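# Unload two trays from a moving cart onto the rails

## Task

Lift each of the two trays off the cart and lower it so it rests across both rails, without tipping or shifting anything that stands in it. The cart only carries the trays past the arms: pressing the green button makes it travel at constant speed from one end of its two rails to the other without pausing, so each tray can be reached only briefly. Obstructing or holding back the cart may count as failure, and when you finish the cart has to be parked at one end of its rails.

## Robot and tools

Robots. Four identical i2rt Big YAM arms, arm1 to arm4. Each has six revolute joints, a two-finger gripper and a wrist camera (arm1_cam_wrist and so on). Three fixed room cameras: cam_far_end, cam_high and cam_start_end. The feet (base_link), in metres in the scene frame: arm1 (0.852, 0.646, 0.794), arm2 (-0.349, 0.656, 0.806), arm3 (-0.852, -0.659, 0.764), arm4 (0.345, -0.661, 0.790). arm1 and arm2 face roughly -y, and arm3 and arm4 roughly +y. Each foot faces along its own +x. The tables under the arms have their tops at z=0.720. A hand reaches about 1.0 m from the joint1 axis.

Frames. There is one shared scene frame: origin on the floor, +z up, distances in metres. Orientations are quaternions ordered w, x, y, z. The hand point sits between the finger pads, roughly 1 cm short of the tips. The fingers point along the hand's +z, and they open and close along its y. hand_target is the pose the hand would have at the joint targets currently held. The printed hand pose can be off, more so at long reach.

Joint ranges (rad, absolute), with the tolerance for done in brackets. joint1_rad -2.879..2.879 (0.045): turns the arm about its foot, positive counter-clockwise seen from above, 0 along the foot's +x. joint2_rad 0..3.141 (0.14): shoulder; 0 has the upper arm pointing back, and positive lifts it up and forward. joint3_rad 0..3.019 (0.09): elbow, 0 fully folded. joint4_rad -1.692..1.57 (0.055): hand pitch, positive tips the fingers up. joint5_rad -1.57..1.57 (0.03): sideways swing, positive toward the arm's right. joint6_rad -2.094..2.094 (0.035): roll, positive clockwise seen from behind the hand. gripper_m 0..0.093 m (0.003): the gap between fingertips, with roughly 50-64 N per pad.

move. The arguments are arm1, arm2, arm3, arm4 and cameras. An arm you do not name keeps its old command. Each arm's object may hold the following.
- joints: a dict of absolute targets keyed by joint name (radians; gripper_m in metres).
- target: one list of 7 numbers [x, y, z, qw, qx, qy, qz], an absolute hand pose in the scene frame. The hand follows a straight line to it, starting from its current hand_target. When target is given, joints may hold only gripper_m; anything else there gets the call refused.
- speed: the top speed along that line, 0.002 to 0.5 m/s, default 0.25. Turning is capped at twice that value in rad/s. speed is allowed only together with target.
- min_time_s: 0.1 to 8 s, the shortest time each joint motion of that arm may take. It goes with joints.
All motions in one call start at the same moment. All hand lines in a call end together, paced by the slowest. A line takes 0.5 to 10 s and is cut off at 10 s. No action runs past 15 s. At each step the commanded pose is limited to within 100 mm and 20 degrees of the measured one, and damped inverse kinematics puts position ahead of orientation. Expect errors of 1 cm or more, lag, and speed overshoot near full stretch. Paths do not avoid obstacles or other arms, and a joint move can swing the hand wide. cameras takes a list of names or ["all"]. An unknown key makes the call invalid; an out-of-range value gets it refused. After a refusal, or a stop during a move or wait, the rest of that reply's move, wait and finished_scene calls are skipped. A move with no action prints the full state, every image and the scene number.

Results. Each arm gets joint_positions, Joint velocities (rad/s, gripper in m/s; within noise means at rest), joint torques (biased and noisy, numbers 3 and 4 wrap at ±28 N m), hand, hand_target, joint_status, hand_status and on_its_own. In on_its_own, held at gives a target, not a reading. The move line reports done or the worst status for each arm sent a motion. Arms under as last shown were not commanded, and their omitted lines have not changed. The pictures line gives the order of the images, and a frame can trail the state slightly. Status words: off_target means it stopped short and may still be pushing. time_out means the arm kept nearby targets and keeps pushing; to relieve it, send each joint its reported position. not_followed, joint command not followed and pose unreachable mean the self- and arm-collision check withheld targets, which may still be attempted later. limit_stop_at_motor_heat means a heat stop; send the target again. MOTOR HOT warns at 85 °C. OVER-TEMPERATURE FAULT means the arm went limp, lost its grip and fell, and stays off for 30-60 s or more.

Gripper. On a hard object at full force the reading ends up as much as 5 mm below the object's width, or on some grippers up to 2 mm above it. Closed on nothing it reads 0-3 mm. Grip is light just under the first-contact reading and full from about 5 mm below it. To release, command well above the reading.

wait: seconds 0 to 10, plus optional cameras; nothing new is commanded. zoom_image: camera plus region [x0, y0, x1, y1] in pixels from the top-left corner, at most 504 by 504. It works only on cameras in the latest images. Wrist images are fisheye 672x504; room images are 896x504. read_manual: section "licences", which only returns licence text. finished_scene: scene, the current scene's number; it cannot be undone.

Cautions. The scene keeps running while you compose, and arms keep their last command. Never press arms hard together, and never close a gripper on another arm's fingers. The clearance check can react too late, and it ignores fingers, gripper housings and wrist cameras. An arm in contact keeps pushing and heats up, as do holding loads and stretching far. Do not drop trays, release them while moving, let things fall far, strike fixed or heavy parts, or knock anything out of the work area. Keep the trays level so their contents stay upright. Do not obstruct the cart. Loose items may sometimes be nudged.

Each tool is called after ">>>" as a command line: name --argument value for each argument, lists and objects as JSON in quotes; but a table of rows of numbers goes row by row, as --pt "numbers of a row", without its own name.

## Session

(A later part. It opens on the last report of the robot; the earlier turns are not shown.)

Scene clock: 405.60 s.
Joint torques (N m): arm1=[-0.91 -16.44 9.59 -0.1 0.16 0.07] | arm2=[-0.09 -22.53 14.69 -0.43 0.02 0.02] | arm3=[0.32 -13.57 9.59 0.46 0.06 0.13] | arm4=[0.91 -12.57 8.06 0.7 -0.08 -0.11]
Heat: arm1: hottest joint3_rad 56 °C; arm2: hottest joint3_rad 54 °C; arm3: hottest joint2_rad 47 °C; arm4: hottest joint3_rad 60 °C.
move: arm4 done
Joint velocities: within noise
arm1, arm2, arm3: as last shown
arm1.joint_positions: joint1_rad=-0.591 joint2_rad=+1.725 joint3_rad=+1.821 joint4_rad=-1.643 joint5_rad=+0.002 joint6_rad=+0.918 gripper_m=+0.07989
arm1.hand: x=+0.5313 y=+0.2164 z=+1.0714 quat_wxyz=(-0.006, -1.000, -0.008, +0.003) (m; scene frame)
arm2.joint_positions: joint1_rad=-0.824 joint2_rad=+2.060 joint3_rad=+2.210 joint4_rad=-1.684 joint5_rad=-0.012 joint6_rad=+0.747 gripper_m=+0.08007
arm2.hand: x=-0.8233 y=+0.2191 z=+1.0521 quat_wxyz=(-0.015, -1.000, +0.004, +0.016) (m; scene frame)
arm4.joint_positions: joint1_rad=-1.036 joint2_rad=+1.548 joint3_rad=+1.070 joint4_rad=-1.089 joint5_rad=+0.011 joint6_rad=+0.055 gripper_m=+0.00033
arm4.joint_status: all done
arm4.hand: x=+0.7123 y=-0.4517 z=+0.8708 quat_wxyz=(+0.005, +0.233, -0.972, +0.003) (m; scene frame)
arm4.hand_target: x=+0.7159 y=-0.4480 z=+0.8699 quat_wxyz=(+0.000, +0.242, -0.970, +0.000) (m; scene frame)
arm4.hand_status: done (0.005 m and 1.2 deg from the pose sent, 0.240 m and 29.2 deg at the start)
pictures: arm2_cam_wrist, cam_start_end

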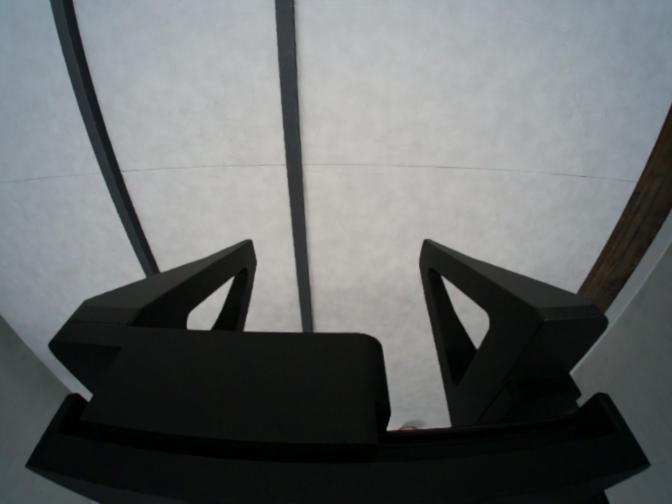

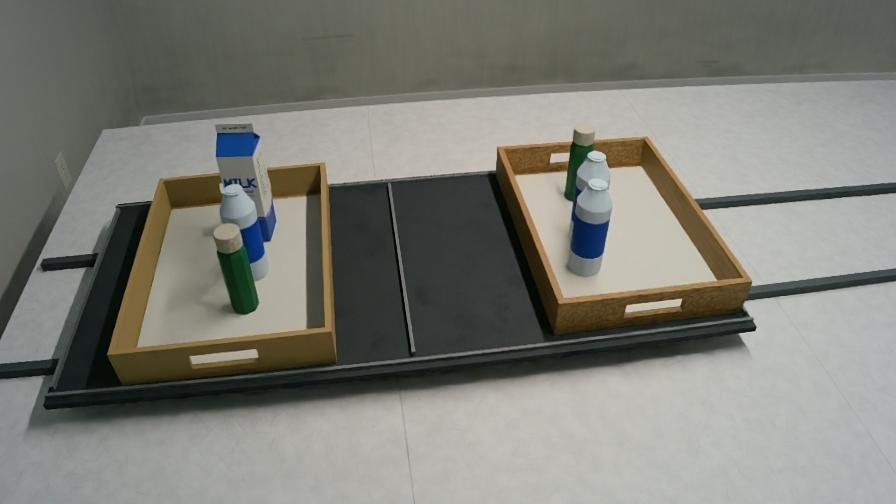

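>>> wait --seconds 2.5 --cameras '["cam_start_end"]'

>>> move --arm4 '{"target":[0.714,-0.45,0.775,0,-0.242,0.97,0],"speed":0.1}'

>>> move --arm4 '{"target":[0.6,-0.246,1.07,0,0,1,0],"joints":{"gripper_m":0.08}}' --cameras '["cam_start_end"]'

>>> wait --seconds 10 --cameras '["cam_start_end"]'

Scene clock: 413.73 s.
Joint torques (N m): arm1=[-1.03 -16.5 9.42 -0.06 0.15 0.13] | arm2=[0.21 -22.53 14.64 -0.42 0.03 0.01] | arm3=[0.38 -13.98 9.4 0.75 0.05 0.11] | arm4=[0.85 -12.4 8.05 0.69 -0.08 -0.12]
Heat: arm1: hottest joint3_rad 55 °C; arm2: hottest joint3_rad 54 °C; arm3: hottest joint2_rad 48 °C; arm4: hottest joint3_rad 60 °C.
Joint velocities: within noise
arm1.joint_positions: joint1_rad=-0.591 joint2_rad=+1.725 joint3_rad=+1.821 joint4_rad=-1.643 joint5_rad=+0.002 joint6_rad=+0.918 gripper_m=+0.07989
arm1.joint_status: not commanded
arm1.hand: x=+0.5313 y=+0.2164 z=+1.0714 quat_wxyz=(-0.006, -1.000, -0.008, +0.003) (m; scene frame)
arm1.hand_target: x=+0.5300 y=+0.2199 z=+1.0700 quat_wxyz=(+0.000, -1.000, +0.000, +0.000) (m; scene frame)
arm1.hand_status: not commanded
arm2.joint_positions: joint1_rad=-0.824 joint2_rad=+2.060 joint3_rad=+2.210 joint4_rad=-1.684 joint5_rad=-0.012 joint6_rad=+0.747 gripper_m=+0.08007
arm2.joint_status: not commanded
arm2.hand: x=-0.8233 y=+0.2191 z=+1.0521 quat_wxyz=(-0.015, -1.000, +0.004, +0.016) (m; scene frame)
arm2.hand_target: x=-0.8291 y=+0.2129 z=+1.0694 quat_wxyz=(-0.028, -0.999, +0.000, +0.031) (m; scene frame)
arm2.hand_status: not commanded
arm3.joint_positions: joint1_rad=-0.266 joint2_rad=+1.473 joint3_rad=+1.563 joint4_rad=-1.673 joint5_rad=+0.008 joint6_rad=+1.254 gripper_m=+0.08013
arm3.joint_status: not commanded
arm3.hand: x=-0.7224 y=-0.2527 z=+1.0695 quat_wxyz=(+0.000, +0.009, -1.000, +0.000) (m; scene frame)
arm3.hand_target: x=-0.7200 y=-0.2550 z=+1.0701 quat_wxyz=(+0.000, +0.000, -1.000, +0.000) (m; scene frame)
arm3.hand_status: not commanded
arm4.joint_positions: joint1_rad=-1.036 joint2_rad=+1.548 joint3_rad=+1.070 joint4_rad=-1.089 joint5_rad=+0.011 joint6_rad=+0.054 gripper_m=+0.00033
arm4.joint_status: all done
arm4.hand: x=+0.7123 y=-0.4517 z=+0.8708 quat_wxyz=(+0.005, +0.234, -0.972, +0.003) (m; scene frame)
arm4.hand_target: x=+0.7159 y=-0.4480 z=+0.8699 quat_wxyz=(+0.000, +0.242, -0.970, +0.000) (m; scene frame)
arm4.hand_status: done (0.005 m and 1.2 deg from the pose sent, 0.240 m and 29.2 deg at the start)
wait: 2.50 s; at rest from the start
pictures: cam_start_end

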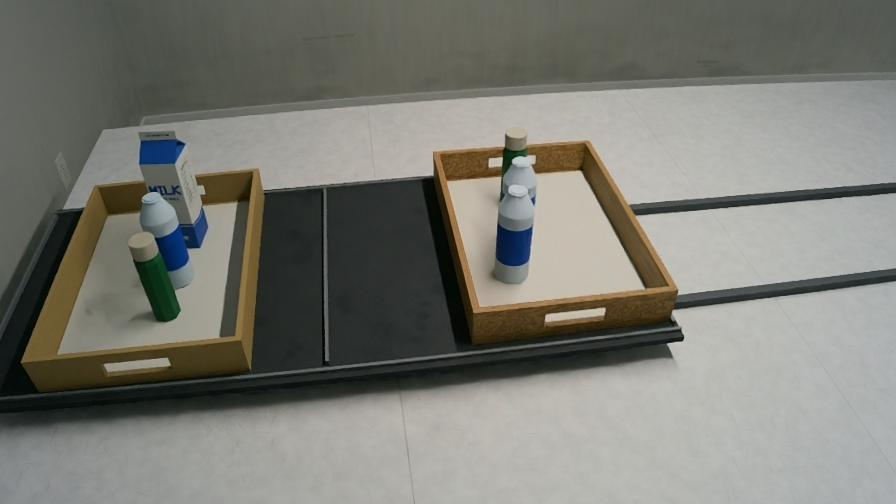

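Scene clock: 415.20 s.
Joint torques (N m): arm1=[-1.32 -17.08 9.29 0.1 0.18 0.04] | arm2=[0.09 -22.65 14.64 -0.44 0.04 0.01] | arm3=[0.97 -13.92 9.4 0.65 0.05 0.08] | arm4=[0.56 -9.05 5.08 2.33 -0.08 -0.13]
Heat: arm1: hottest joint3_rad 54 °C; arm2: hottest joint3_rad 54 °C; arm3: hottest joint2_rad 48 °C; arm4: hottest joint3_rad 60 °C.
move: arm4 off_target
Joint velocities: within noise
arm1, arm2, arm3: as last shown
arm4.joint_positions: joint1_rad=-1.036 joint2_rad=+1.639 joint3_rad=+0.982 joint4_rad=-0.870 joint5_rad=+0.011 joint6_rad=+0.051 gripper_m=+0.00033
arm4.joint_status: not commanded
arm4.hand: x=+0.7181 y=-0.4476 z=+0.8069 quat_wxyz=(-0.015, +0.235, -0.972, -0.003) (m; scene frame)
arm4.hand_target: x=+0.7122 y=-0.4510 z=+0.7771 quat_wxyz=(+0.000, +0.242, -0.970, +0.000) (m; scene frame)
arm4.hand_status: off_target (0.032 m and 2.0 deg from the pose sent, 0.096 m and 1.2 deg at the start)
pictures: none

Scene clock: 417.57 s.
Joint torques (N m): arm1=[-1.26 -16.44 9.63 -0.18 0.09 0.05] | arm2=[0.03 -22.59 14.65 -0.46 0.04 0] | arm3=[0.85 -14.33 9.5 0.64 0 0.12] | arm4=[0.32 -12.75 11.58 -0.28 0.16 0.21]
Heat: arm1: hottest joint3_rad 54 °C; arm2: hottest joint3_rad 54 °C; arm3: hottest joint2_rad 48 °C; arm4: hottest joint3_rad 60 °C.
move: arm4 done
Joint velocities: within noise
arm1, arm2, arm3: as last shown
arm4.joint_positions: joint1_rad=-0.522 joint2_rad=+1.576 joint3_rad=+1.629 joint4_rad=-1.616 joint5_rad=+0.013 joint6_rad=+1.018 gripper_m=+0.07992
arm4.joint_status: all done
arm4.hand: x=+0.5933 y=-0.2528 z=+1.0673 quat_wxyz=(+0.001, +0.010, -1.000, -0.001) (m; scene frame)
arm4.hand_target: x=+0.5998 y=-0.2462 z=+1.0698 quat_wxyz=(+0.000, +0.000, -1.000, +0.000) (m; scene frame)
arm4.hand_status: done (0.010 m and 1.2 deg from the pose sent, 0.352 m and 27.2 deg at the start)
pictures: cam_start_end

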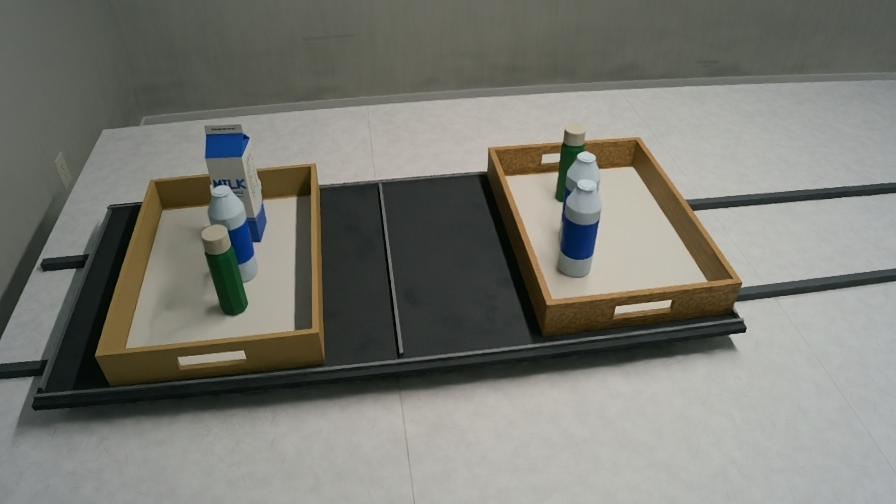

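Scene clock: 427.57 s.
Joint torques (N m): arm1=[-1.03 -17.14 9.36 0.25 0.18 0.07] | arm2=[0.09 -22.89 14.64 -0.38 0.04 0.03] | arm3=[0.56 -14.1 9.51 0.55 0.07 0.14] | arm4=[0.32 -12.98 11.56 -0.27 0.16 0.21]
Heat: arm1: hottest joint3_rad 53 °C; arm2: hottest joint3_rad 55 °C; arm3: hottest joint2_rad 48 °C; arm4: hottest joint3_rad 61 °C.
Joint velocities: within noise
arm1.joint_positions: joint1_rad=-0.591 joint2_rad=+1.725 joint3_rad=+1.821 joint4_rad=-1.643 joint5_rad=+0.002 joint6_rad=+0.918 gripper_m=+0.07989
arm1.joint_status: not commanded
arm1.hand: x=+0.5313 y=+0.2164 z=+1.0714 quat_wxyz=(-0.006, -1.000, -0.008, +0.003) (m; scene frame)
arm1.hand_target: x=+0.5300 y=+0.2199 z=+1.0700 quat_wxyz=(+0.000, -1.000, +0.000, +0.000) (m; scene frame)
arm1.hand_status: not commanded
arm2.joint_positions: joint1_rad=-0.824 joint2_rad=+2.060 joint3_rad=+2.210 joint4_rad=-1.684 joint5_rad=-0.012 joint6_rad=+0.747 gripper_m=+0.08007
arm2.joint_status: not commanded
arm2.hand: x=-0.8233 y=+0.2191 z=+1.0521 quat_wxyz=(-0.015, -1.000, +0.004, +0.016) (m; scene frame)
arm2.hand_target: x=-0.8291 y=+0.2129 z=+1.0694 quat_wxyz=(-0.028, -0.999, +0.000, +0.031) (m; scene frame)
arm2.hand_status: not commanded
arm3.joint_positions: joint1_rad=-0.266 joint2_rad=+1.473 joint3_rad=+1.563 joint4_rad=-1.673 joint5_rad=+0.008 joint6_rad=+1.254 gripper_m=+0.08013
arm3.joint_status: not commanded
arm3.hand: x=-0.7224 y=-0.2527 z=+1.0695 quat_wxyz=(+0.000, +0.009, -1.000, +0.000) (m; scene frame)
arm3.hand_target: x=-0.7200 y=-0.2550 z=+1.0701 quat_wxyz=(+0.000, +0.000, -1.000, +0.000) (m; scene frame)
arm3.hand_status: not commanded
arm4.joint_positions: joint1_rad=-0.522 joint2_rad=+1.576 joint3_rad=+1.629 joint4_rad=-1.616 joint5_rad=+0.013 joint6_rad=+1.019 gripper_m=+0.07992
arm4.joint_status: all done
arm4.hand: x=+0.5933 y=-0.2528 z=+1.0673 quat_wxyz=(+0.001, +0.010, -1.000, -0.001) (m; scene frame)
arm4.hand_target: x=+0.5998 y=-0.2462 z=+1.0698 quat_wxyz=(+0.000, +0.000, -1.000, +0.000) (m; scene frame)
arm4.hand_status: done (0.010 m and 1.1 deg from the pose sent, 0.352 m and 27.2 deg at the start)
wait: 10.00 s; at rest by 0.27 s
pictures: cam_start_end

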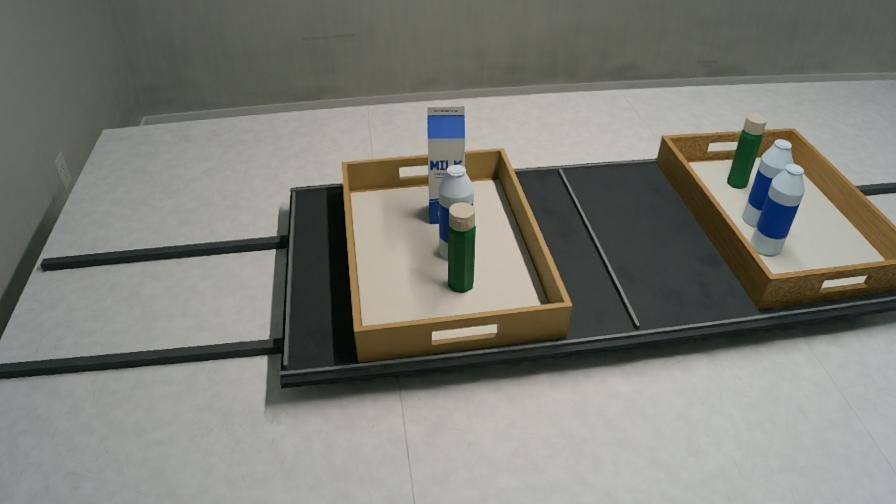

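>>> wait --seconds 10 --cameras '[]'

>>> wait --seconds 6 --cameras '["arm2_cam_wrist","arm3_cam_wrist","cam_high"]'

Scene clock: 442.57 s.
Joint torques (N m): arm1=[0.03 -17.14 9.5 0.02 0.16 0.07] | arm2=[0.09 -22.65 14.65 -0.47 0.04 0.03] | arm3=[0.67 -14.1 9.61 0.34 0.13 0.11] | arm4=[0.32 -13.04 11.49 -0.28 0.16 0.21]
Heat: arm1: hottest joint3_rad 51 °C; arm2: hottest joint3_rad 55 °C; arm3: hottest joint2_rad 47 °C; arm4: hottest joint3_rad 62 °C.
Joint velocities: within noise
arm1.joint_positions: joint1_rad=-0.591 joint2_rad=+1.725 joint3_rad=+1.821 joint4_rad=-1.643 joint5_rad=+0.002 joint6_rad=+0.918 gripper_m=+0.07989
arm1.joint_status: not commanded
arm1.hand: x=+0.5313 y=+0.2164 z=+1.0714 quat_wxyz=(-0.006, -1.000, -0.008, +0.003) (m; scene frame)
arm1.hand_target: x=+0.5300 y=+0.2199 z=+1.0700 quat_wxyz=(+0.000, -1.000, +0.000, +0.000) (m; scene frame)
arm1.hand_status: not commanded
arm2.joint_positions: joint1_rad=-0.824 joint2_rad=+2.060 joint3_rad=+2.210 joint4_rad=-1.684 joint5_rad=-0.012 joint6_rad=+0.747 gripper_m=+0.08007
arm2.joint_status: not commanded
arm2.hand: x=-0.8233 y=+0.2191 z=+1.0521 quat_wxyz=(-0.015, -1.000, +0.004, +0.016) (m; scene frame)
arm2.hand_target: x=-0.8291 y=+0.2129 z=+1.0694 quat_wxyz=(-0.028, -0.999, +0.000, +0.031) (m; scene frame)
arm2.hand_status: not commanded
arm3.joint_positions: joint1_rad=-0.266 joint2_rad=+1.473 joint3_rad=+1.563 joint4_rad=-1.673 joint5_rad=+0.008 joint6_rad=+1.254 gripper_m=+0.08013
arm3.joint_status: not commanded
arm3.hand: x=-0.7224 y=-0.2527 z=+1.0695 quat_wxyz=(+0.000, +0.009, -1.000, +0.000) (m; scene frame)
arm3.hand_target: x=-0.7200 y=-0.2550 z=+1.0701 quat_wxyz=(+0.000, +0.000, -1.000, +0.000) (m; scene frame)
arm3.hand_status: not commanded
arm4.joint_positions: joint1_rad=-0.522 joint2_rad=+1.576 joint3_rad=+1.629 joint4_rad=-1.616 joint5_rad=+0.013 joint6_rad=+1.019 gripper_m=+0.07992
arm4.joint_status: all done
arm4.hand: x=+0.5933 y=-0.2528 z=+1.0673 quat_wxyz=(+0.001, +0.010, -1.000, -0.001) (m; scene frame)
arm4.hand_target: x=+0.5998 y=-0.2462 z=+1.0698 quat_wxyz=(+0.000, +0.000, -1.000, +0.000) (m; scene frame)
arm4.hand_status: done (0.010 m and 1.1 deg from the pose sent, 0.352 m and 27.2 deg at the start)
wait: 10.00 s; at rest from the start
pictures: none
No camera images: "cameras" was empty.

Scene clock: 448.57 s.
Joint torques (N m): arm1=[-0.73 -16.21 9.58 0.03 0.11 0.07] | arm2=[0.03 -22.65 14.57 -0.46 0.04 0] | arm3=[0.32 -13.68 9.54 0.51 0.06 0.11] | arm4=[0.32 -12.86 11.54 -0.29 0.17 0.21]
Heat: arm1: hottest joint3_rad 51 °C; arm2: hottest joint3_rad 55 °C; arm3: hottest joint2_rad 47 °C; arm4: hottest joint3_rad 62 °C.
Joint velocities: within noise
arm1.joint_positions: joint1_rad=-0.591 joint2_rad=+1.725 joint3_rad=+1.821 joint4_rad=-1.643 joint5_rad=+0.002 joint6_rad=+0.918 gripper_m=+0.07989
arm1.joint_status: not commanded
arm1.hand: x=+0.5313 y=+0.2164 z=+1.0714 quat_wxyz=(-0.006, -1.000, -0.008, +0.003) (m; scene frame)
arm1.hand_target: x=+0.5300 y=+0.2199 z=+1.0700 quat_wxyz=(+0.000, -1.000, +0.000, +0.000) (m; scene frame)
arm1.hand_status: not commanded
arm2.joint_positions: joint1_rad=-0.824 joint2_rad=+2.060 joint3_rad=+2.210 joint4_rad=-1.684 joint5_rad=-0.012 joint6_rad=+0.747 gripper_m=+0.08007
arm2.joint_status: not commanded
arm2.hand: x=-0.8233 y=+0.2191 z=+1.0521 quat_wxyz=(-0.015, -1.000, +0.004, +0.016) (m; scene frame)
arm2.hand_target: x=-0.8291 y=+0.2129 z=+1.0694 quat_wxyz=(-0.028, -0.999, +0.000, +0.031) (m; scene frame)
arm2.hand_status: not commanded
arm3.joint_positions: joint1_rad=-0.266 joint2_rad=+1.473 joint3_rad=+1.563 joint4_rad=-1.673 joint5_rad=+0.008 joint6_rad=+1.254 gripper_m=+0.08013
arm3.joint_status: not commanded
arm3.hand: x=-0.7224 y=-0.2527 z=+1.0695 quat_wxyz=(+0.000, +0.009, -1.000, +0.000) (m; scene frame)
arm3.hand_target: x=-0.7200 y=-0.2550 z=+1.0701 quat_wxyz=(+0.000, +0.000, -1.000, +0.000) (m; scene frame)
arm3.hand_status: not commanded
arm4.joint_positions: joint1_rad=-0.522 joint2_rad=+1.576 joint3_rad=+1.629 joint4_rad=-1.616 joint5_rad=+0.013 joint6_rad=+1.019 gripper_m=+0.07992
arm4.joint_status: all done
arm4.hand: x=+0.5933 y=-0.2528 z=+1.0673 quat_wxyz=(+0.001, +0.010, -1.000, -0.001) (m; scene frame)
arm4.hand_target: x=+0.5998 y=-0.2462 z=+1.0698 quat_wxyz=(+0.000, +0.000, -1.000, +0.000) (m; scene frame)
arm4.hand_status: done (0.010 m and 1.1 deg from the pose sent, 0.352 m and 27.2 deg at the start)
wait: 6.00 s; at rest by 0.27 s
pictures: arm2_cam_wrist, arm3_cam_wrist, cam_high

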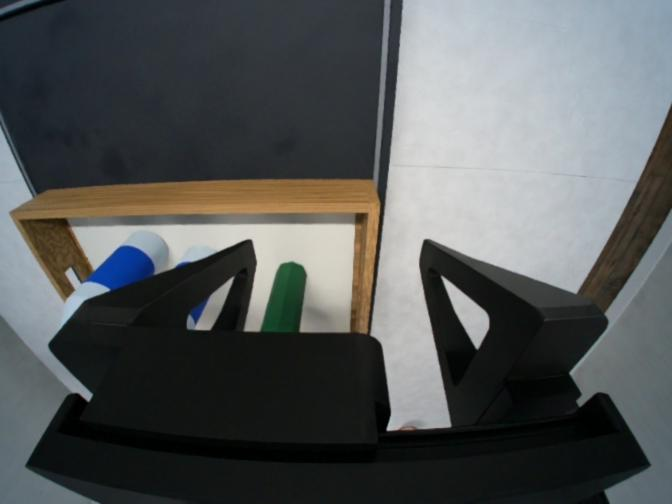

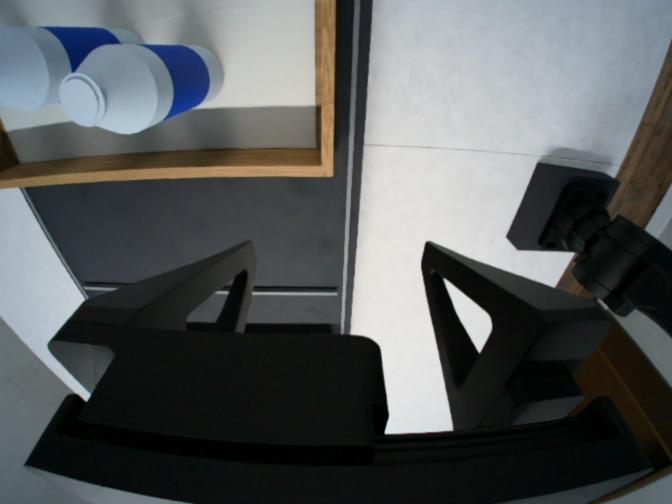

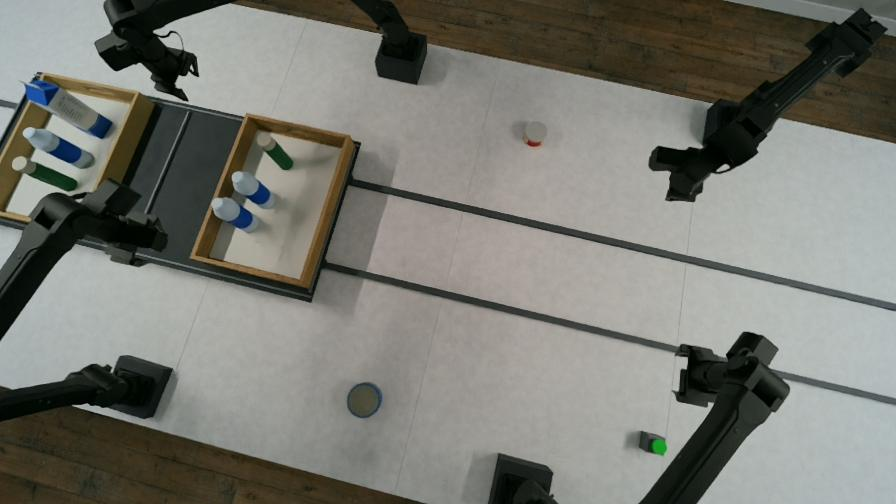

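>>> wait --seconds 2.5 --cameras '[]'

>>> move --arm2 '{"target":[-0.66,0.222,0.828,0,1,0,0],"speed":0.09}' --arm3 '{"target":[-0.55,-0.253,0.828,0,0,1,0],"speed":0.09}' --cameras '["arm2_cam_wrist","arm3_cam_wrist"]'

>>> move --arm2 '{"target":[-0.5,0.222,0.905,0,1,0,0],"speed":0.05,"joints":{"gripper_m":0.004}}' --arm3 '{"target":[-0.39,-0.253,0.905,0,0,1,0],"speed":0.05,"joints":{"gripper_m":0.004}}' --cameras '["arm1_cam_wrist","arm4_cam_wrist","arm2_cam_wrist","cam_high"]'

>>> wait --seconds 4 --cameras '["cam_high"]'

>>> move --arm1 '{"target":[0.7,0.225,0.828,0,1,0,0],"speed":0.09}' --arm4 '{"target":[0.77,-0.246,0.828,0,0,1,0],"speed":0.09}' --cameras '["arm1_cam_wrist","arm4_cam_wrist"]'

>>> move --arm1 '{"target":[0.86,0.225,0.905,0,1,0,0],"speed":0.05,"joints":{"gripper_m":0.004}}' --arm4 '{"target":[0.93,-0.246,0.905,0,0,1,0],"speed":0.05,"joints":{"gripper_m":0.004}}' --cameras '["all"]'

Scene clock: 462.87 s.
Joint torques (N m): arm1=[-1.2 -17.2 9.26 0.25 0.15 0.08] | arm2=[0.09 -22.65 14.64 -0.46 0.04 0] | arm3=[0.56 -13.8 9.69 0.53 0.02 0.1] | arm4=[0.26 -13.04 11.55 -0.32 0.17 0.2]
Heat: arm1: hottest joint3_rad 50 °C; arm2: hottest joint3_rad 56 °C; arm3: hottest joint2_rad 47 °C; arm4: hottest joint3_rad 63 °C.
Joint velocities: within noise
arm1.joint_positions: joint1_rad=-0.591 joint2_rad=+1.725 joint3_rad=+1.821 joint4_rad=-1.643 joint5_rad=+0.002 joint6_rad=+0.918 gripper_m=+0.07989
arm1.joint_status: not commanded
arm1.hand: x=+0.5313 y=+0.2164 z=+1.0714 quat_wxyz=(-0.006, -1.000, -0.008, +0.003) (m; scene frame)
arm1.hand_target: x=+0.5300 y=+0.2199 z=+1.0700 quat_wxyz=(+0.000, -1.000, +0.000, +0.000) (m; scene frame)
arm1.hand_status: not commanded
arm2.joint_positions: joint1_rad=-0.824 joint2_rad=+2.060 joint3_rad=+2.210 joint4_rad=-1.684 joint5_rad=-0.012 joint6_rad=+0.747 gripper_m=+0.08007
arm2.joint_status: not commanded
arm2.hand: x=-0.8233 y=+0.2191 z=+1.0521 quat_wxyz=(-0.015, -1.000, +0.004, +0.016) (m; scene frame)
arm2.hand_target: x=-0.8291 y=+0.2129 z=+1.0694 quat_wxyz=(-0.028, -0.999, +0.000, +0.031) (m; scene frame)
arm2.hand_status: not commanded
arm3.joint_positions: joint1_rad=-0.266 joint2_rad=+1.473 joint3_rad=+1.563 joint4_rad=-1.673 joint5_rad=+0.008 joint6_rad=+1.254 gripper_m=+0.08013
arm3.joint_status: not commanded
arm3.hand: x=-0.7224 y=-0.2527 z=+1.0695 quat_wxyz=(+0.000, +0.009, -1.000, +0.000) (m; scene frame)
arm3.hand_target: x=-0.7200 y=-0.2550 z=+1.0701 quat_wxyz=(+0.000, +0.000, -1.000, +0.000) (m; scene frame)
arm3.hand_status: not commanded
arm4.joint_positions: joint1_rad=-0.522 joint2_rad=+1.576 joint3_rad=+1.629 joint4_rad=-1.616 joint5_rad=+0.013 joint6_rad=+1.019 gripper_m=+0.07992
arm4.joint_status: all done
arm4.hand: x=+0.5933 y=-0.2528 z=+1.0673 quat_wxyz=(+0.001, +0.010, -1.000, -0.001) (m; scene frame)
arm4.hand_target: x=+0.5998 y=-0.2462 z=+1.0698 quat_wxyz=(+0.000, +0.000, -1.000, +0.000) (m; scene frame)
arm4.hand_status: done (0.010 m and 1.1 deg from the pose sent, 0.352 m and 27.2 deg at the start)
wait: 2.50 s; at rest from the start
pictures: none
No camera images: "cameras" was empty.

Scene clock: 466.70 s.
Joint torques (N m): arm1=[-1.38 -17.08 9.42 -0.1 0.12 0.11] | arm2=[1.08 -19.72 8.7 0.25 -0.01 0.21] | arm3=[0.21 -15.74 8.64 0.9 0.14 -0.12] | arm4=[0.32 -13.1 11.58 -0.31 0.16 0.21]
Heat: arm1: hottest joint3_rad 50 °C; arm2: hottest joint3_rad 55 °C; arm3: hottest joint2_rad 47 °C; arm4: hottest joint3_rad 63 °C.
move: arm2 off_target; arm3 done
Joint velocities: within noise
arm1, arm4: as last shown
arm2.joint_positions: joint1_rad=-0.629 joint2_rad=+1.911 joint3_rad=+1.350 joint4_rad=-1.039 joint5_rad=-0.012 joint6_rad=+0.937 gripper_m=+0.08007
arm2.joint_status: not commanded
arm2.hand: x=-0.6623 y=+0.2308 z=+0.8218 quat_wxyz=(+0.010, -1.000, +0.002, -0.007) (m; scene frame)
arm2.hand_target: x=-0.6598 y=+0.2221 z=+0.8279 quat_wxyz=(+0.000, -1.000, +0.000, +0.000) (m; scene frame)
arm2.hand_status: off_target (0.011 m and 1.5 deg from the pose sent, 0.277 m and 2.5 deg at the start)
arm3.joint_positions: joint1_rad=-0.594 joint2_rad=+1.779 joint3_rad=+1.306 joint4_rad=-1.106 joint5_rad=+0.009 joint6_rad=+0.949 gripper_m=+0.08013
arm3.joint_status: not commanded
arm3.hand: x=-0.5541 y=-0.2524 z=+0.8331 quat_wxyz=(+0.001, -0.002, -1.000, +0.000) (m; scene frame)
arm3.hand_target: x=-0.5500 y=-0.2531 z=+0.8280 quat_wxyz=(+0.000, +0.000, -1.000, +0.000) (m; scene frame)
arm3.hand_status: done (0.007 m and 0.3 deg from the pose sent, 0.297 m and 1.0 deg at the start)
pictures: arm2_cam_wrist, arm3_cam_wrist

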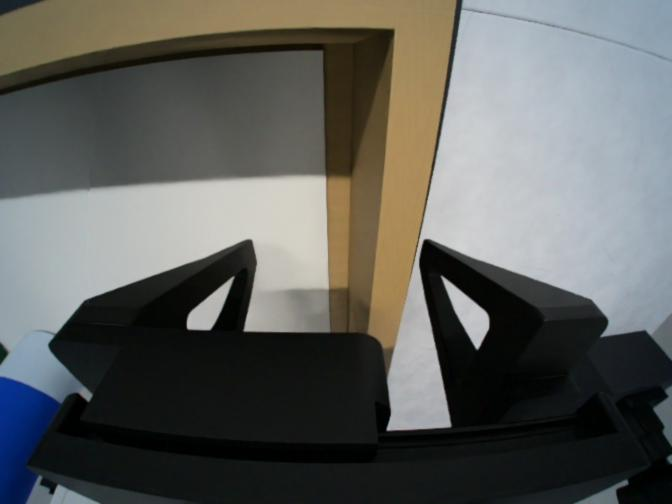

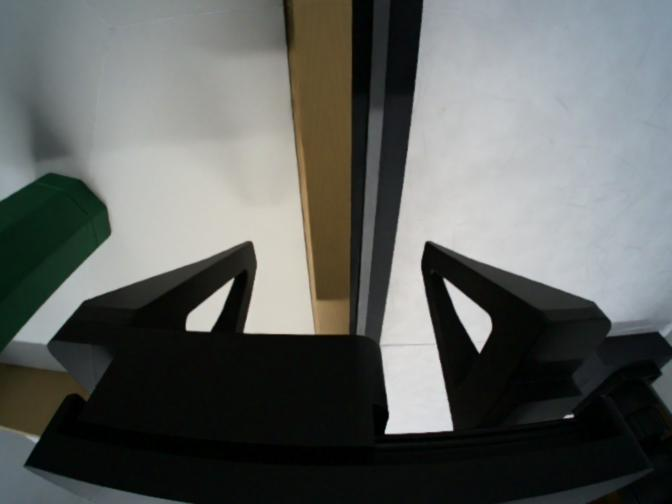

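Scene clock: 470.80 s.
Joint torques (N m): arm1=[-1.14 -16.26 9.57 -0.01 0.15 0.12] | arm2=[1.38 -18.67 10.48 -0.88 -0.26 0.34] | arm3=[1.73 -20.89 14.94 -0.44 0.28 0.28] | arm4=[0.44 -12.98 11.55 -0.29 0.16 0.21]
Heat: arm1: hottest joint3_rad 50 °C; arm2: hottest joint3_rad 54 °C; arm3: hottest joint2_rad 47 °C; arm4: hottest joint3_rad 64 °C.
move: arm2 off_target; arm3 off_target
Joint velocities: within noise
arm1, arm4: as last shown
arm2.joint_positions: joint1_rad=-0.348 joint2_rad=+1.666 joint3_rad=+1.181 joint4_rad=-1.128 joint5_rad=-0.005 joint6_rad=+1.206 gripper_m=+0.01110
arm2.joint_status: gripper_m off_target (ended at +0.01113, target +0.00400)
arm2.hand: x=-0.5059 y=+0.2314 z=+0.8812 quat_wxyz=(+0.021, -1.000, -0.003, -0.003) (m; scene frame)
arm2.hand_target: x=-0.4999 y=+0.2225 z=+0.9046 quat_wxyz=(+0.000, -1.000, +0.000, +0.000) (m; scene frame)
arm2.hand_status: off_target (0.026 m and 2.5 deg from the pose sent, 0.183 m and 1.4 deg at the start)
arm3.joint_positions: joint1_rad=-0.814 joint2_rad=+1.988 joint3_rad=+1.762 joint4_rad=-1.391 joint5_rad=+0.005 joint6_rad=+0.698 gripper_m=+0.00885
arm3.joint_status: gripper_m off_target (ended at +0.00889, target +0.00400)
arm3.hand: x=-0.4028 y=-0.2654 z=+0.8827 quat_wxyz=(+0.018, +0.013, -1.000, +0.011) (m; scene frame)
arm3.hand_target: x=-0.3911 y=-0.2539 z=+0.9050 quat_wxyz=(+0.000, +0.000, -1.000, -0.001) (m; scene frame)
arm3.hand_status: off_target (0.029 m and 2.9 deg from the pose sent, 0.179 m and 0.3 deg at the start)
pictures: arm1_cam_wrist, arm2_cam_wrist, arm4_cam_wrist, cam_high

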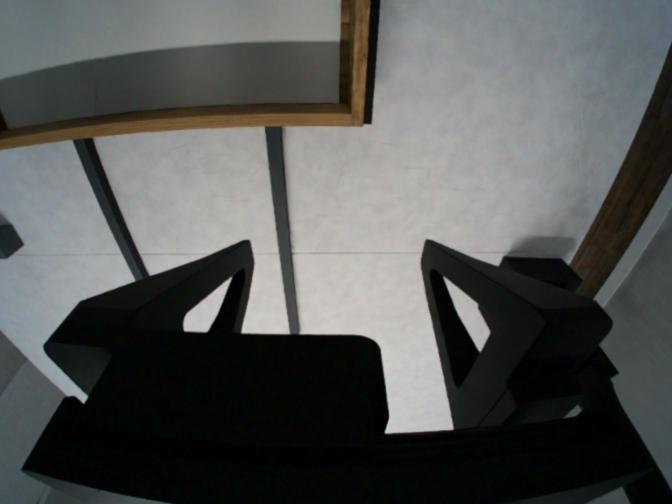

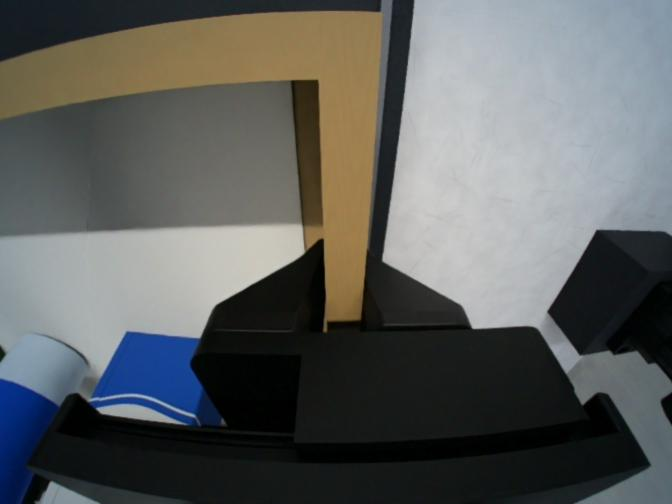

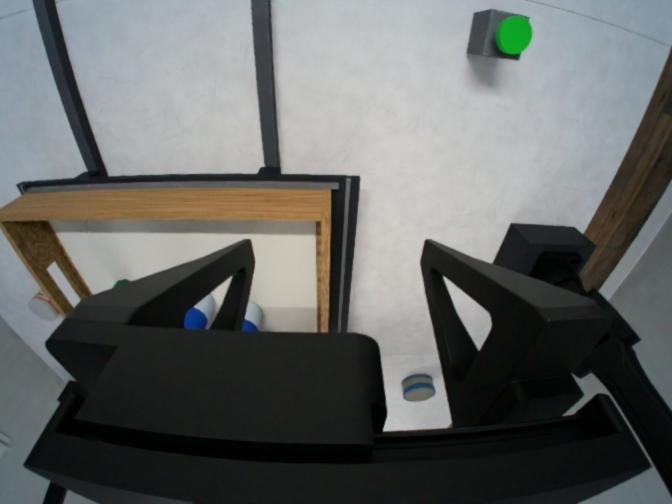

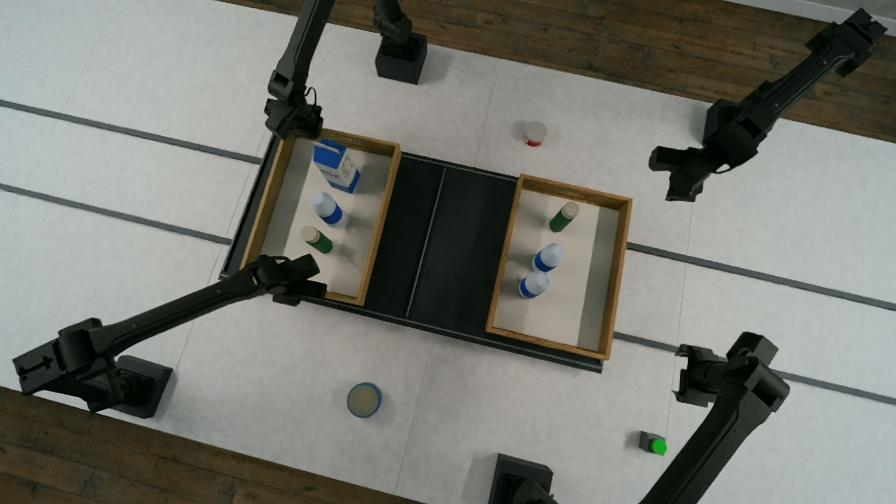

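Scene clock: 474.80 s.
Joint torques (N m): arm1=[-1.32 -16.97 9.37 0.13 0.17 0.03] | arm2=[1.14 -18.26 10.51 -0.88 -0.26 0.34] | arm3=[1.79 -21.3 14.95 -0.2 0.26 0.31] | arm4=[0.26 -12.98 11.55 -0.27 0.17 0.21]
Heat: arm1: hottest joint3_rad 50 °C; arm2: hottest joint3_rad 54 °C; arm3: hottest joint2_rad 47 °C; arm4: hottest joint3_rad 64 °C.
Joint velocities: within noise
arm1.joint_positions: joint1_rad=-0.591 joint2_rad=+1.725 joint3_rad=+1.821 joint4_rad=-1.643 joint5_rad=+0.002 joint6_rad=+0.918 gripper_m=+0.07989
arm1.joint_status: not commanded
arm1.hand: x=+0.5313 y=+0.2164 z=+1.0714 quat_wxyz=(-0.006, -1.000, -0.008, +0.003) (m; scene frame)
arm1.hand_target: x=+0.5300 y=+0.2199 z=+1.0700 quat_wxyz=(+0.000, -1.000, +0.000, +0.000) (m; scene frame)
arm1.hand_status: not commanded
arm2.joint_positions: joint1_rad=-0.348 joint2_rad=+1.666 joint3_rad=+1.181 joint4_rad=-1.128 joint5_rad=-0.005 joint6_rad=+1.206 gripper_m=+0.01110
arm2.joint_status: gripper_m off_target (ended at +0.01113, target +0.00400)
arm2.hand: x=-0.5059 y=+0.2314 z=+0.8812 quat_wxyz=(+0.021, -1.000, -0.003, -0.003) (m; scene frame)
arm2.hand_target: x=-0.4999 y=+0.2225 z=+0.9046 quat_wxyz=(+0.000, -1.000, +0.000, +0.000) (m; scene frame)
arm2.hand_status: off_target (0.026 m and 2.5 deg from the pose sent, 0.183 m and 1.4 deg at the start)
arm3.joint_positions: joint1_rad=-0.814 joint2_rad=+1.988 joint3_rad=+1.762 joint4_rad=-1.391 joint5_rad=+0.005 joint6_rad=+0.698 gripper_m=+0.00885
arm3.joint_status: gripper_m off_target (ended at +0.00889, target +0.00400)
arm3.hand: x=-0.4028 y=-0.2654 z=+0.8827 quat_wxyz=(+0.018, +0.013, -1.000, +0.011) (m; scene frame)
arm3.hand_target: x=-0.3911 y=-0.2539 z=+0.9050 quat_wxyz=(+0.000, +0.000, -1.000, -0.001) (m; scene frame)
arm3.hand_status: off_target (0.029 m and 2.9 deg from the pose sent, 0.179 m and 0.3 deg at the start)
arm4.joint_positions: joint1_rad=-0.522 joint2_rad=+1.576 joint3_rad=+1.629 joint4_rad=-1.616 joint5_rad=+0.013 joint6_rad=+1.019 gripper_m=+0.07992
arm4.joint_status: not commanded
arm4.hand: x=+0.5933 y=-0.2528 z=+1.0673 quat_wxyz=(+0.001, +0.010, -1.000, -0.001) (m; scene frame)
arm4.hand_target: x=+0.5998 y=-0.2462 z=+1.0698 quat_wxyz=(+0.000, +0.000, -1.000, +0.000) (m; scene frame)
arm4.hand_status: not commanded
wait: 4.00 s; at rest by 0.27 s
pictures: cam_high

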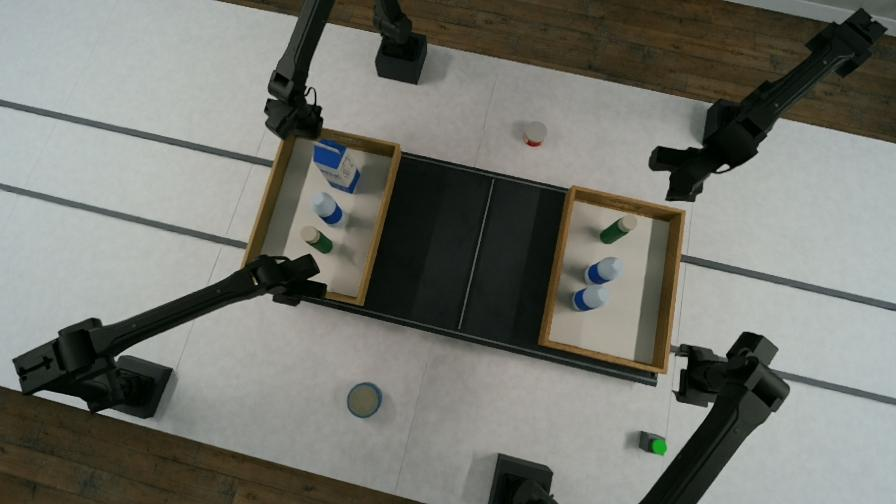

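Scene clock: 478.67 s.
Joint torques (N m): arm1=[0.32 -13.1 7.62 1.18 0.18 0.07] | arm2=[1.08 -18.61 10.45 -0.9 -0.28 0.35] | arm3=[1.73 -21.54 15.12 -0.29 0.24 0.25] | arm4=[0.44 -17.9 10.39 0.62 0.07 -0.1]
Heat: arm1: hottest joint3_rad 50 °C; arm2: hottest joint3_rad 53 °C; arm3: hottest joint3_rad 48 °C; arm4: hottest joint3_rad 64 °C.
move: arm1 done; arm4 off_target
Joint velocities: within noise
arm1.joint_positions: joint1_rad=-0.304 joint2_rad=+1.664 joint3_rad=+1.080 joint4_rad=-0.980 joint5_rad=+0.004 joint6_rad=+1.218 gripper_m=+0.07989
arm1.joint_status: not commanded
arm1.hand: x=+0.6978 y=+0.2287 z=+0.8324 quat_wxyz=(+0.001, -1.000, -0.002, -0.002) (m; scene frame)
arm1.hand_target: x=+0.7000 y=+0.2250 z=+0.8281 quat_wxyz=(+0.000, -1.000, +0.000, +0.000) (m; scene frame)
arm1.hand_status: done (0.006 m and 0.3 deg from the pose sent, 0.296 m and 1.2 deg at the start)
arm2, arm3: as last shown
arm4.joint_positions: joint1_rad=-0.777 joint2_rad=+1.971 joint3_rad=+1.548 joint4_rad=-1.155 joint5_rad=+0.013 joint6_rad=+0.795 gripper_m=+0.07992
arm4.joint_status: not commanded
arm4.hand: x=+0.7576 y=-0.2544 z=+0.8315 quat_wxyz=(+0.006, -0.005, -1.000, +0.007) (m; scene frame)
arm4.hand_target: x=+0.7695 y=-0.2464 z=+0.8280 quat_wxyz=(+0.000, +0.000, -1.000, +0.000) (m; scene frame)
arm4.hand_status: off_target (0.015 m and 1.3 deg from the pose sent, 0.297 m and 1.1 deg at the start)
pictures: arm1_cam_wrist, arm4_cam_wrist

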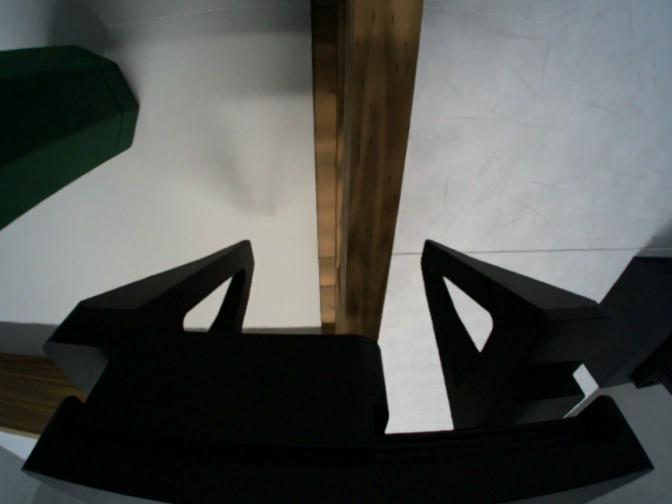

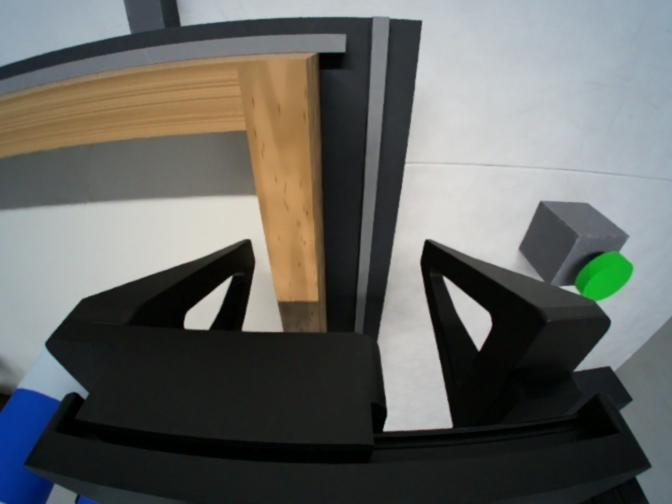

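Scene clock: 482.87 s.
Joint torques (N m): arm1=[-0.38 -16.09 12.71 -2.06 0.54 0.15] | arm2=[1.49 -18.67 10.44 -0.88 -0.26 0.34] | arm3=[2.26 -21.71 14.94 -0.27 0.24 0.26] | arm4=[0.21 -26.05 14.53 -2.02 0.56 -0.01]
Heat: arm1: hottest joint3_rad 49 °C; arm2: hottest joint3_rad 53 °C; arm3: hottest joint3_rad 48 °C; arm4: hottest joint3_rad 66 °C.
move: arm1 off_target; arm4 off_target
Joint velocities: within noise
arm1.joint_positions: joint1_rad=+0.065 joint2_rad=+1.555 joint3_rad=+1.040 joint4_rad=-1.099 joint5_rad=-0.005 joint6_rad=+1.580 gripper_m=+0.01079
arm1.joint_status: gripper_m off_target (ended at +0.01082, target +0.00400)
arm1.hand: x=+0.8591 y=+0.2404 z=+0.8660 quat_wxyz=(+0.024, -1.000, -0.005, -0.007) (m; scene frame)
arm1.hand_target: x=+0.8601 y=+0.2264 z=+0.9039 quat_wxyz=(-0.001, -1.000, +0.000, -0.001) (m; scene frame)
arm1.hand_status: off_target (0.042 m and 3.0 deg from the pose sent, 0.178 m and 0.3 deg at the start)
arm2, arm3: as last shown
arm4.joint_positions: joint1_rad=-0.933 joint2_rad=+2.325 joint3_rad=+2.256 joint4_rad=-1.522 joint5_rad=-0.002 joint6_rad=+0.628 gripper_m=+0.01140
arm4.joint_status: gripper_m off_target (ended at +0.01143, target +0.00400)
arm4.hand: x=+0.9185 y=-0.2458 z=+0.8665 quat_wxyz=(+0.017, +0.000, -1.000, +0.005) (m; scene frame)
arm4.hand_target: x=+0.9286 y=-0.2469 z=+0.9047 quat_wxyz=(-0.002, +0.000, -1.000, -0.001) (m; scene frame)
arm4.hand_status: off_target (0.040 m and 2.0 deg from the pose sent, 0.187 m and 1.2 deg at the start)
pictures: arm1_cam_wrist, arm2_cam_wrist, arm3_cam_wrist, arm4_cam_wrist, cam_far_end, cam_high, cam_start_end

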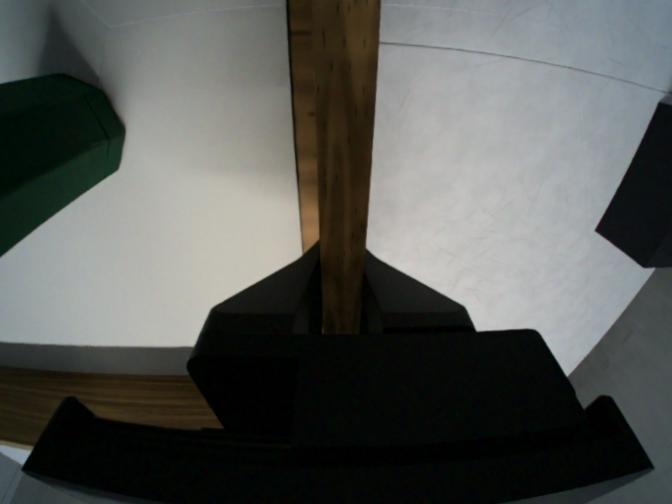

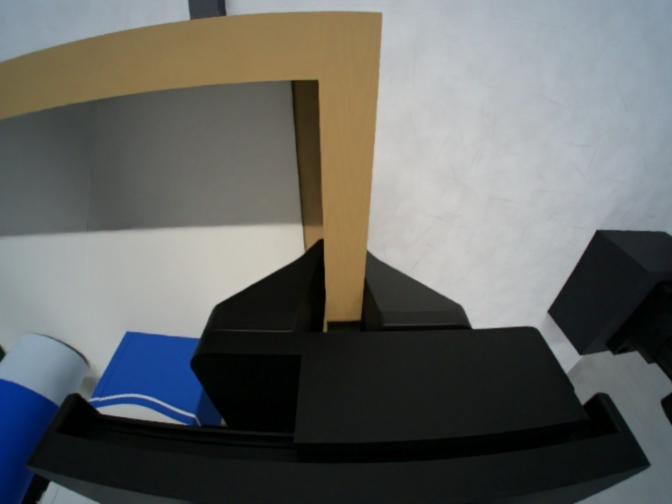

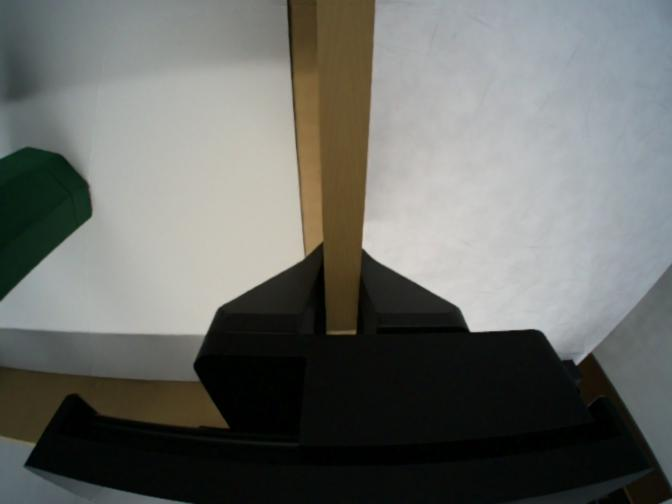

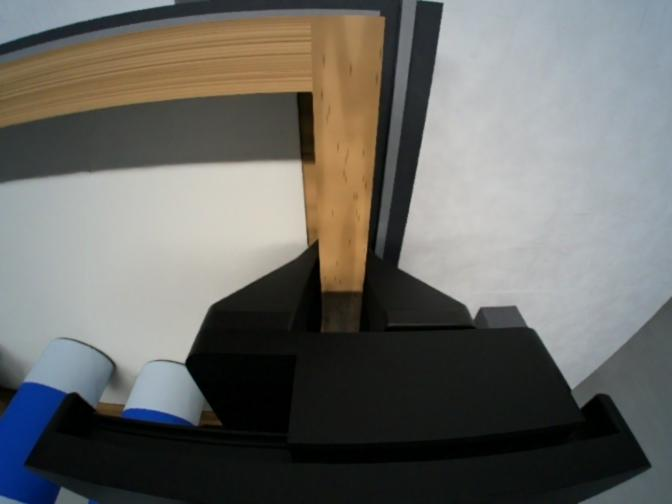

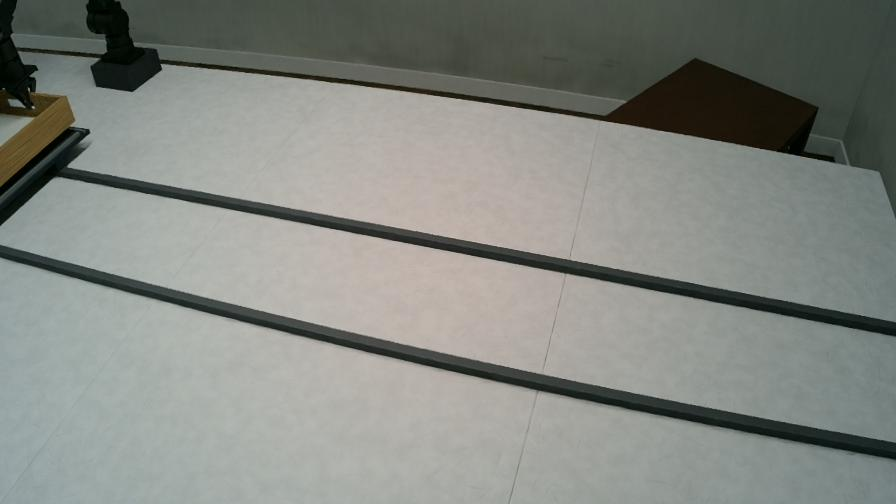

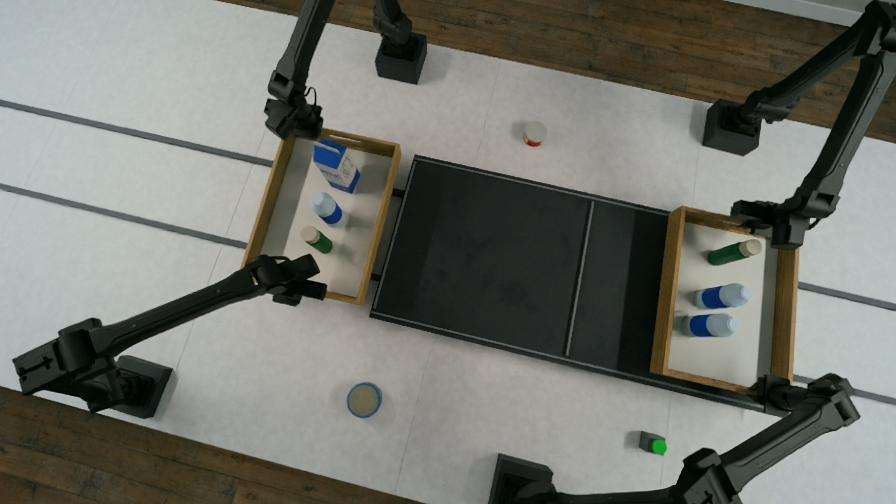

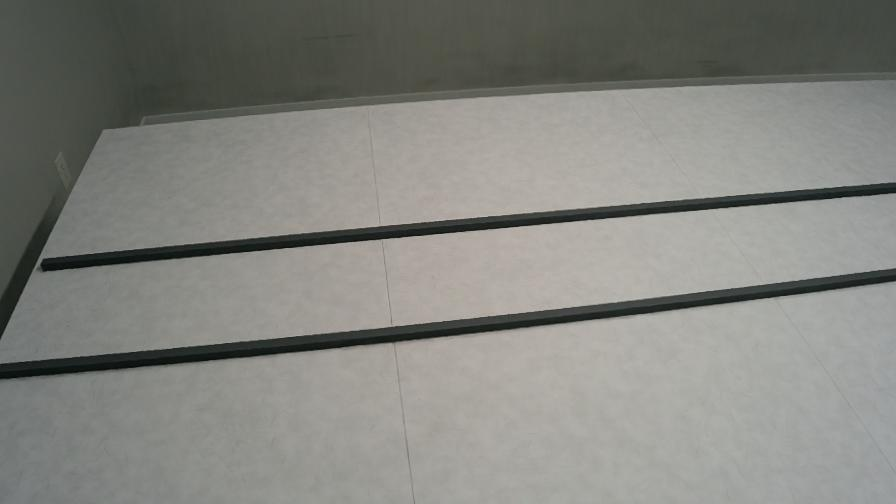

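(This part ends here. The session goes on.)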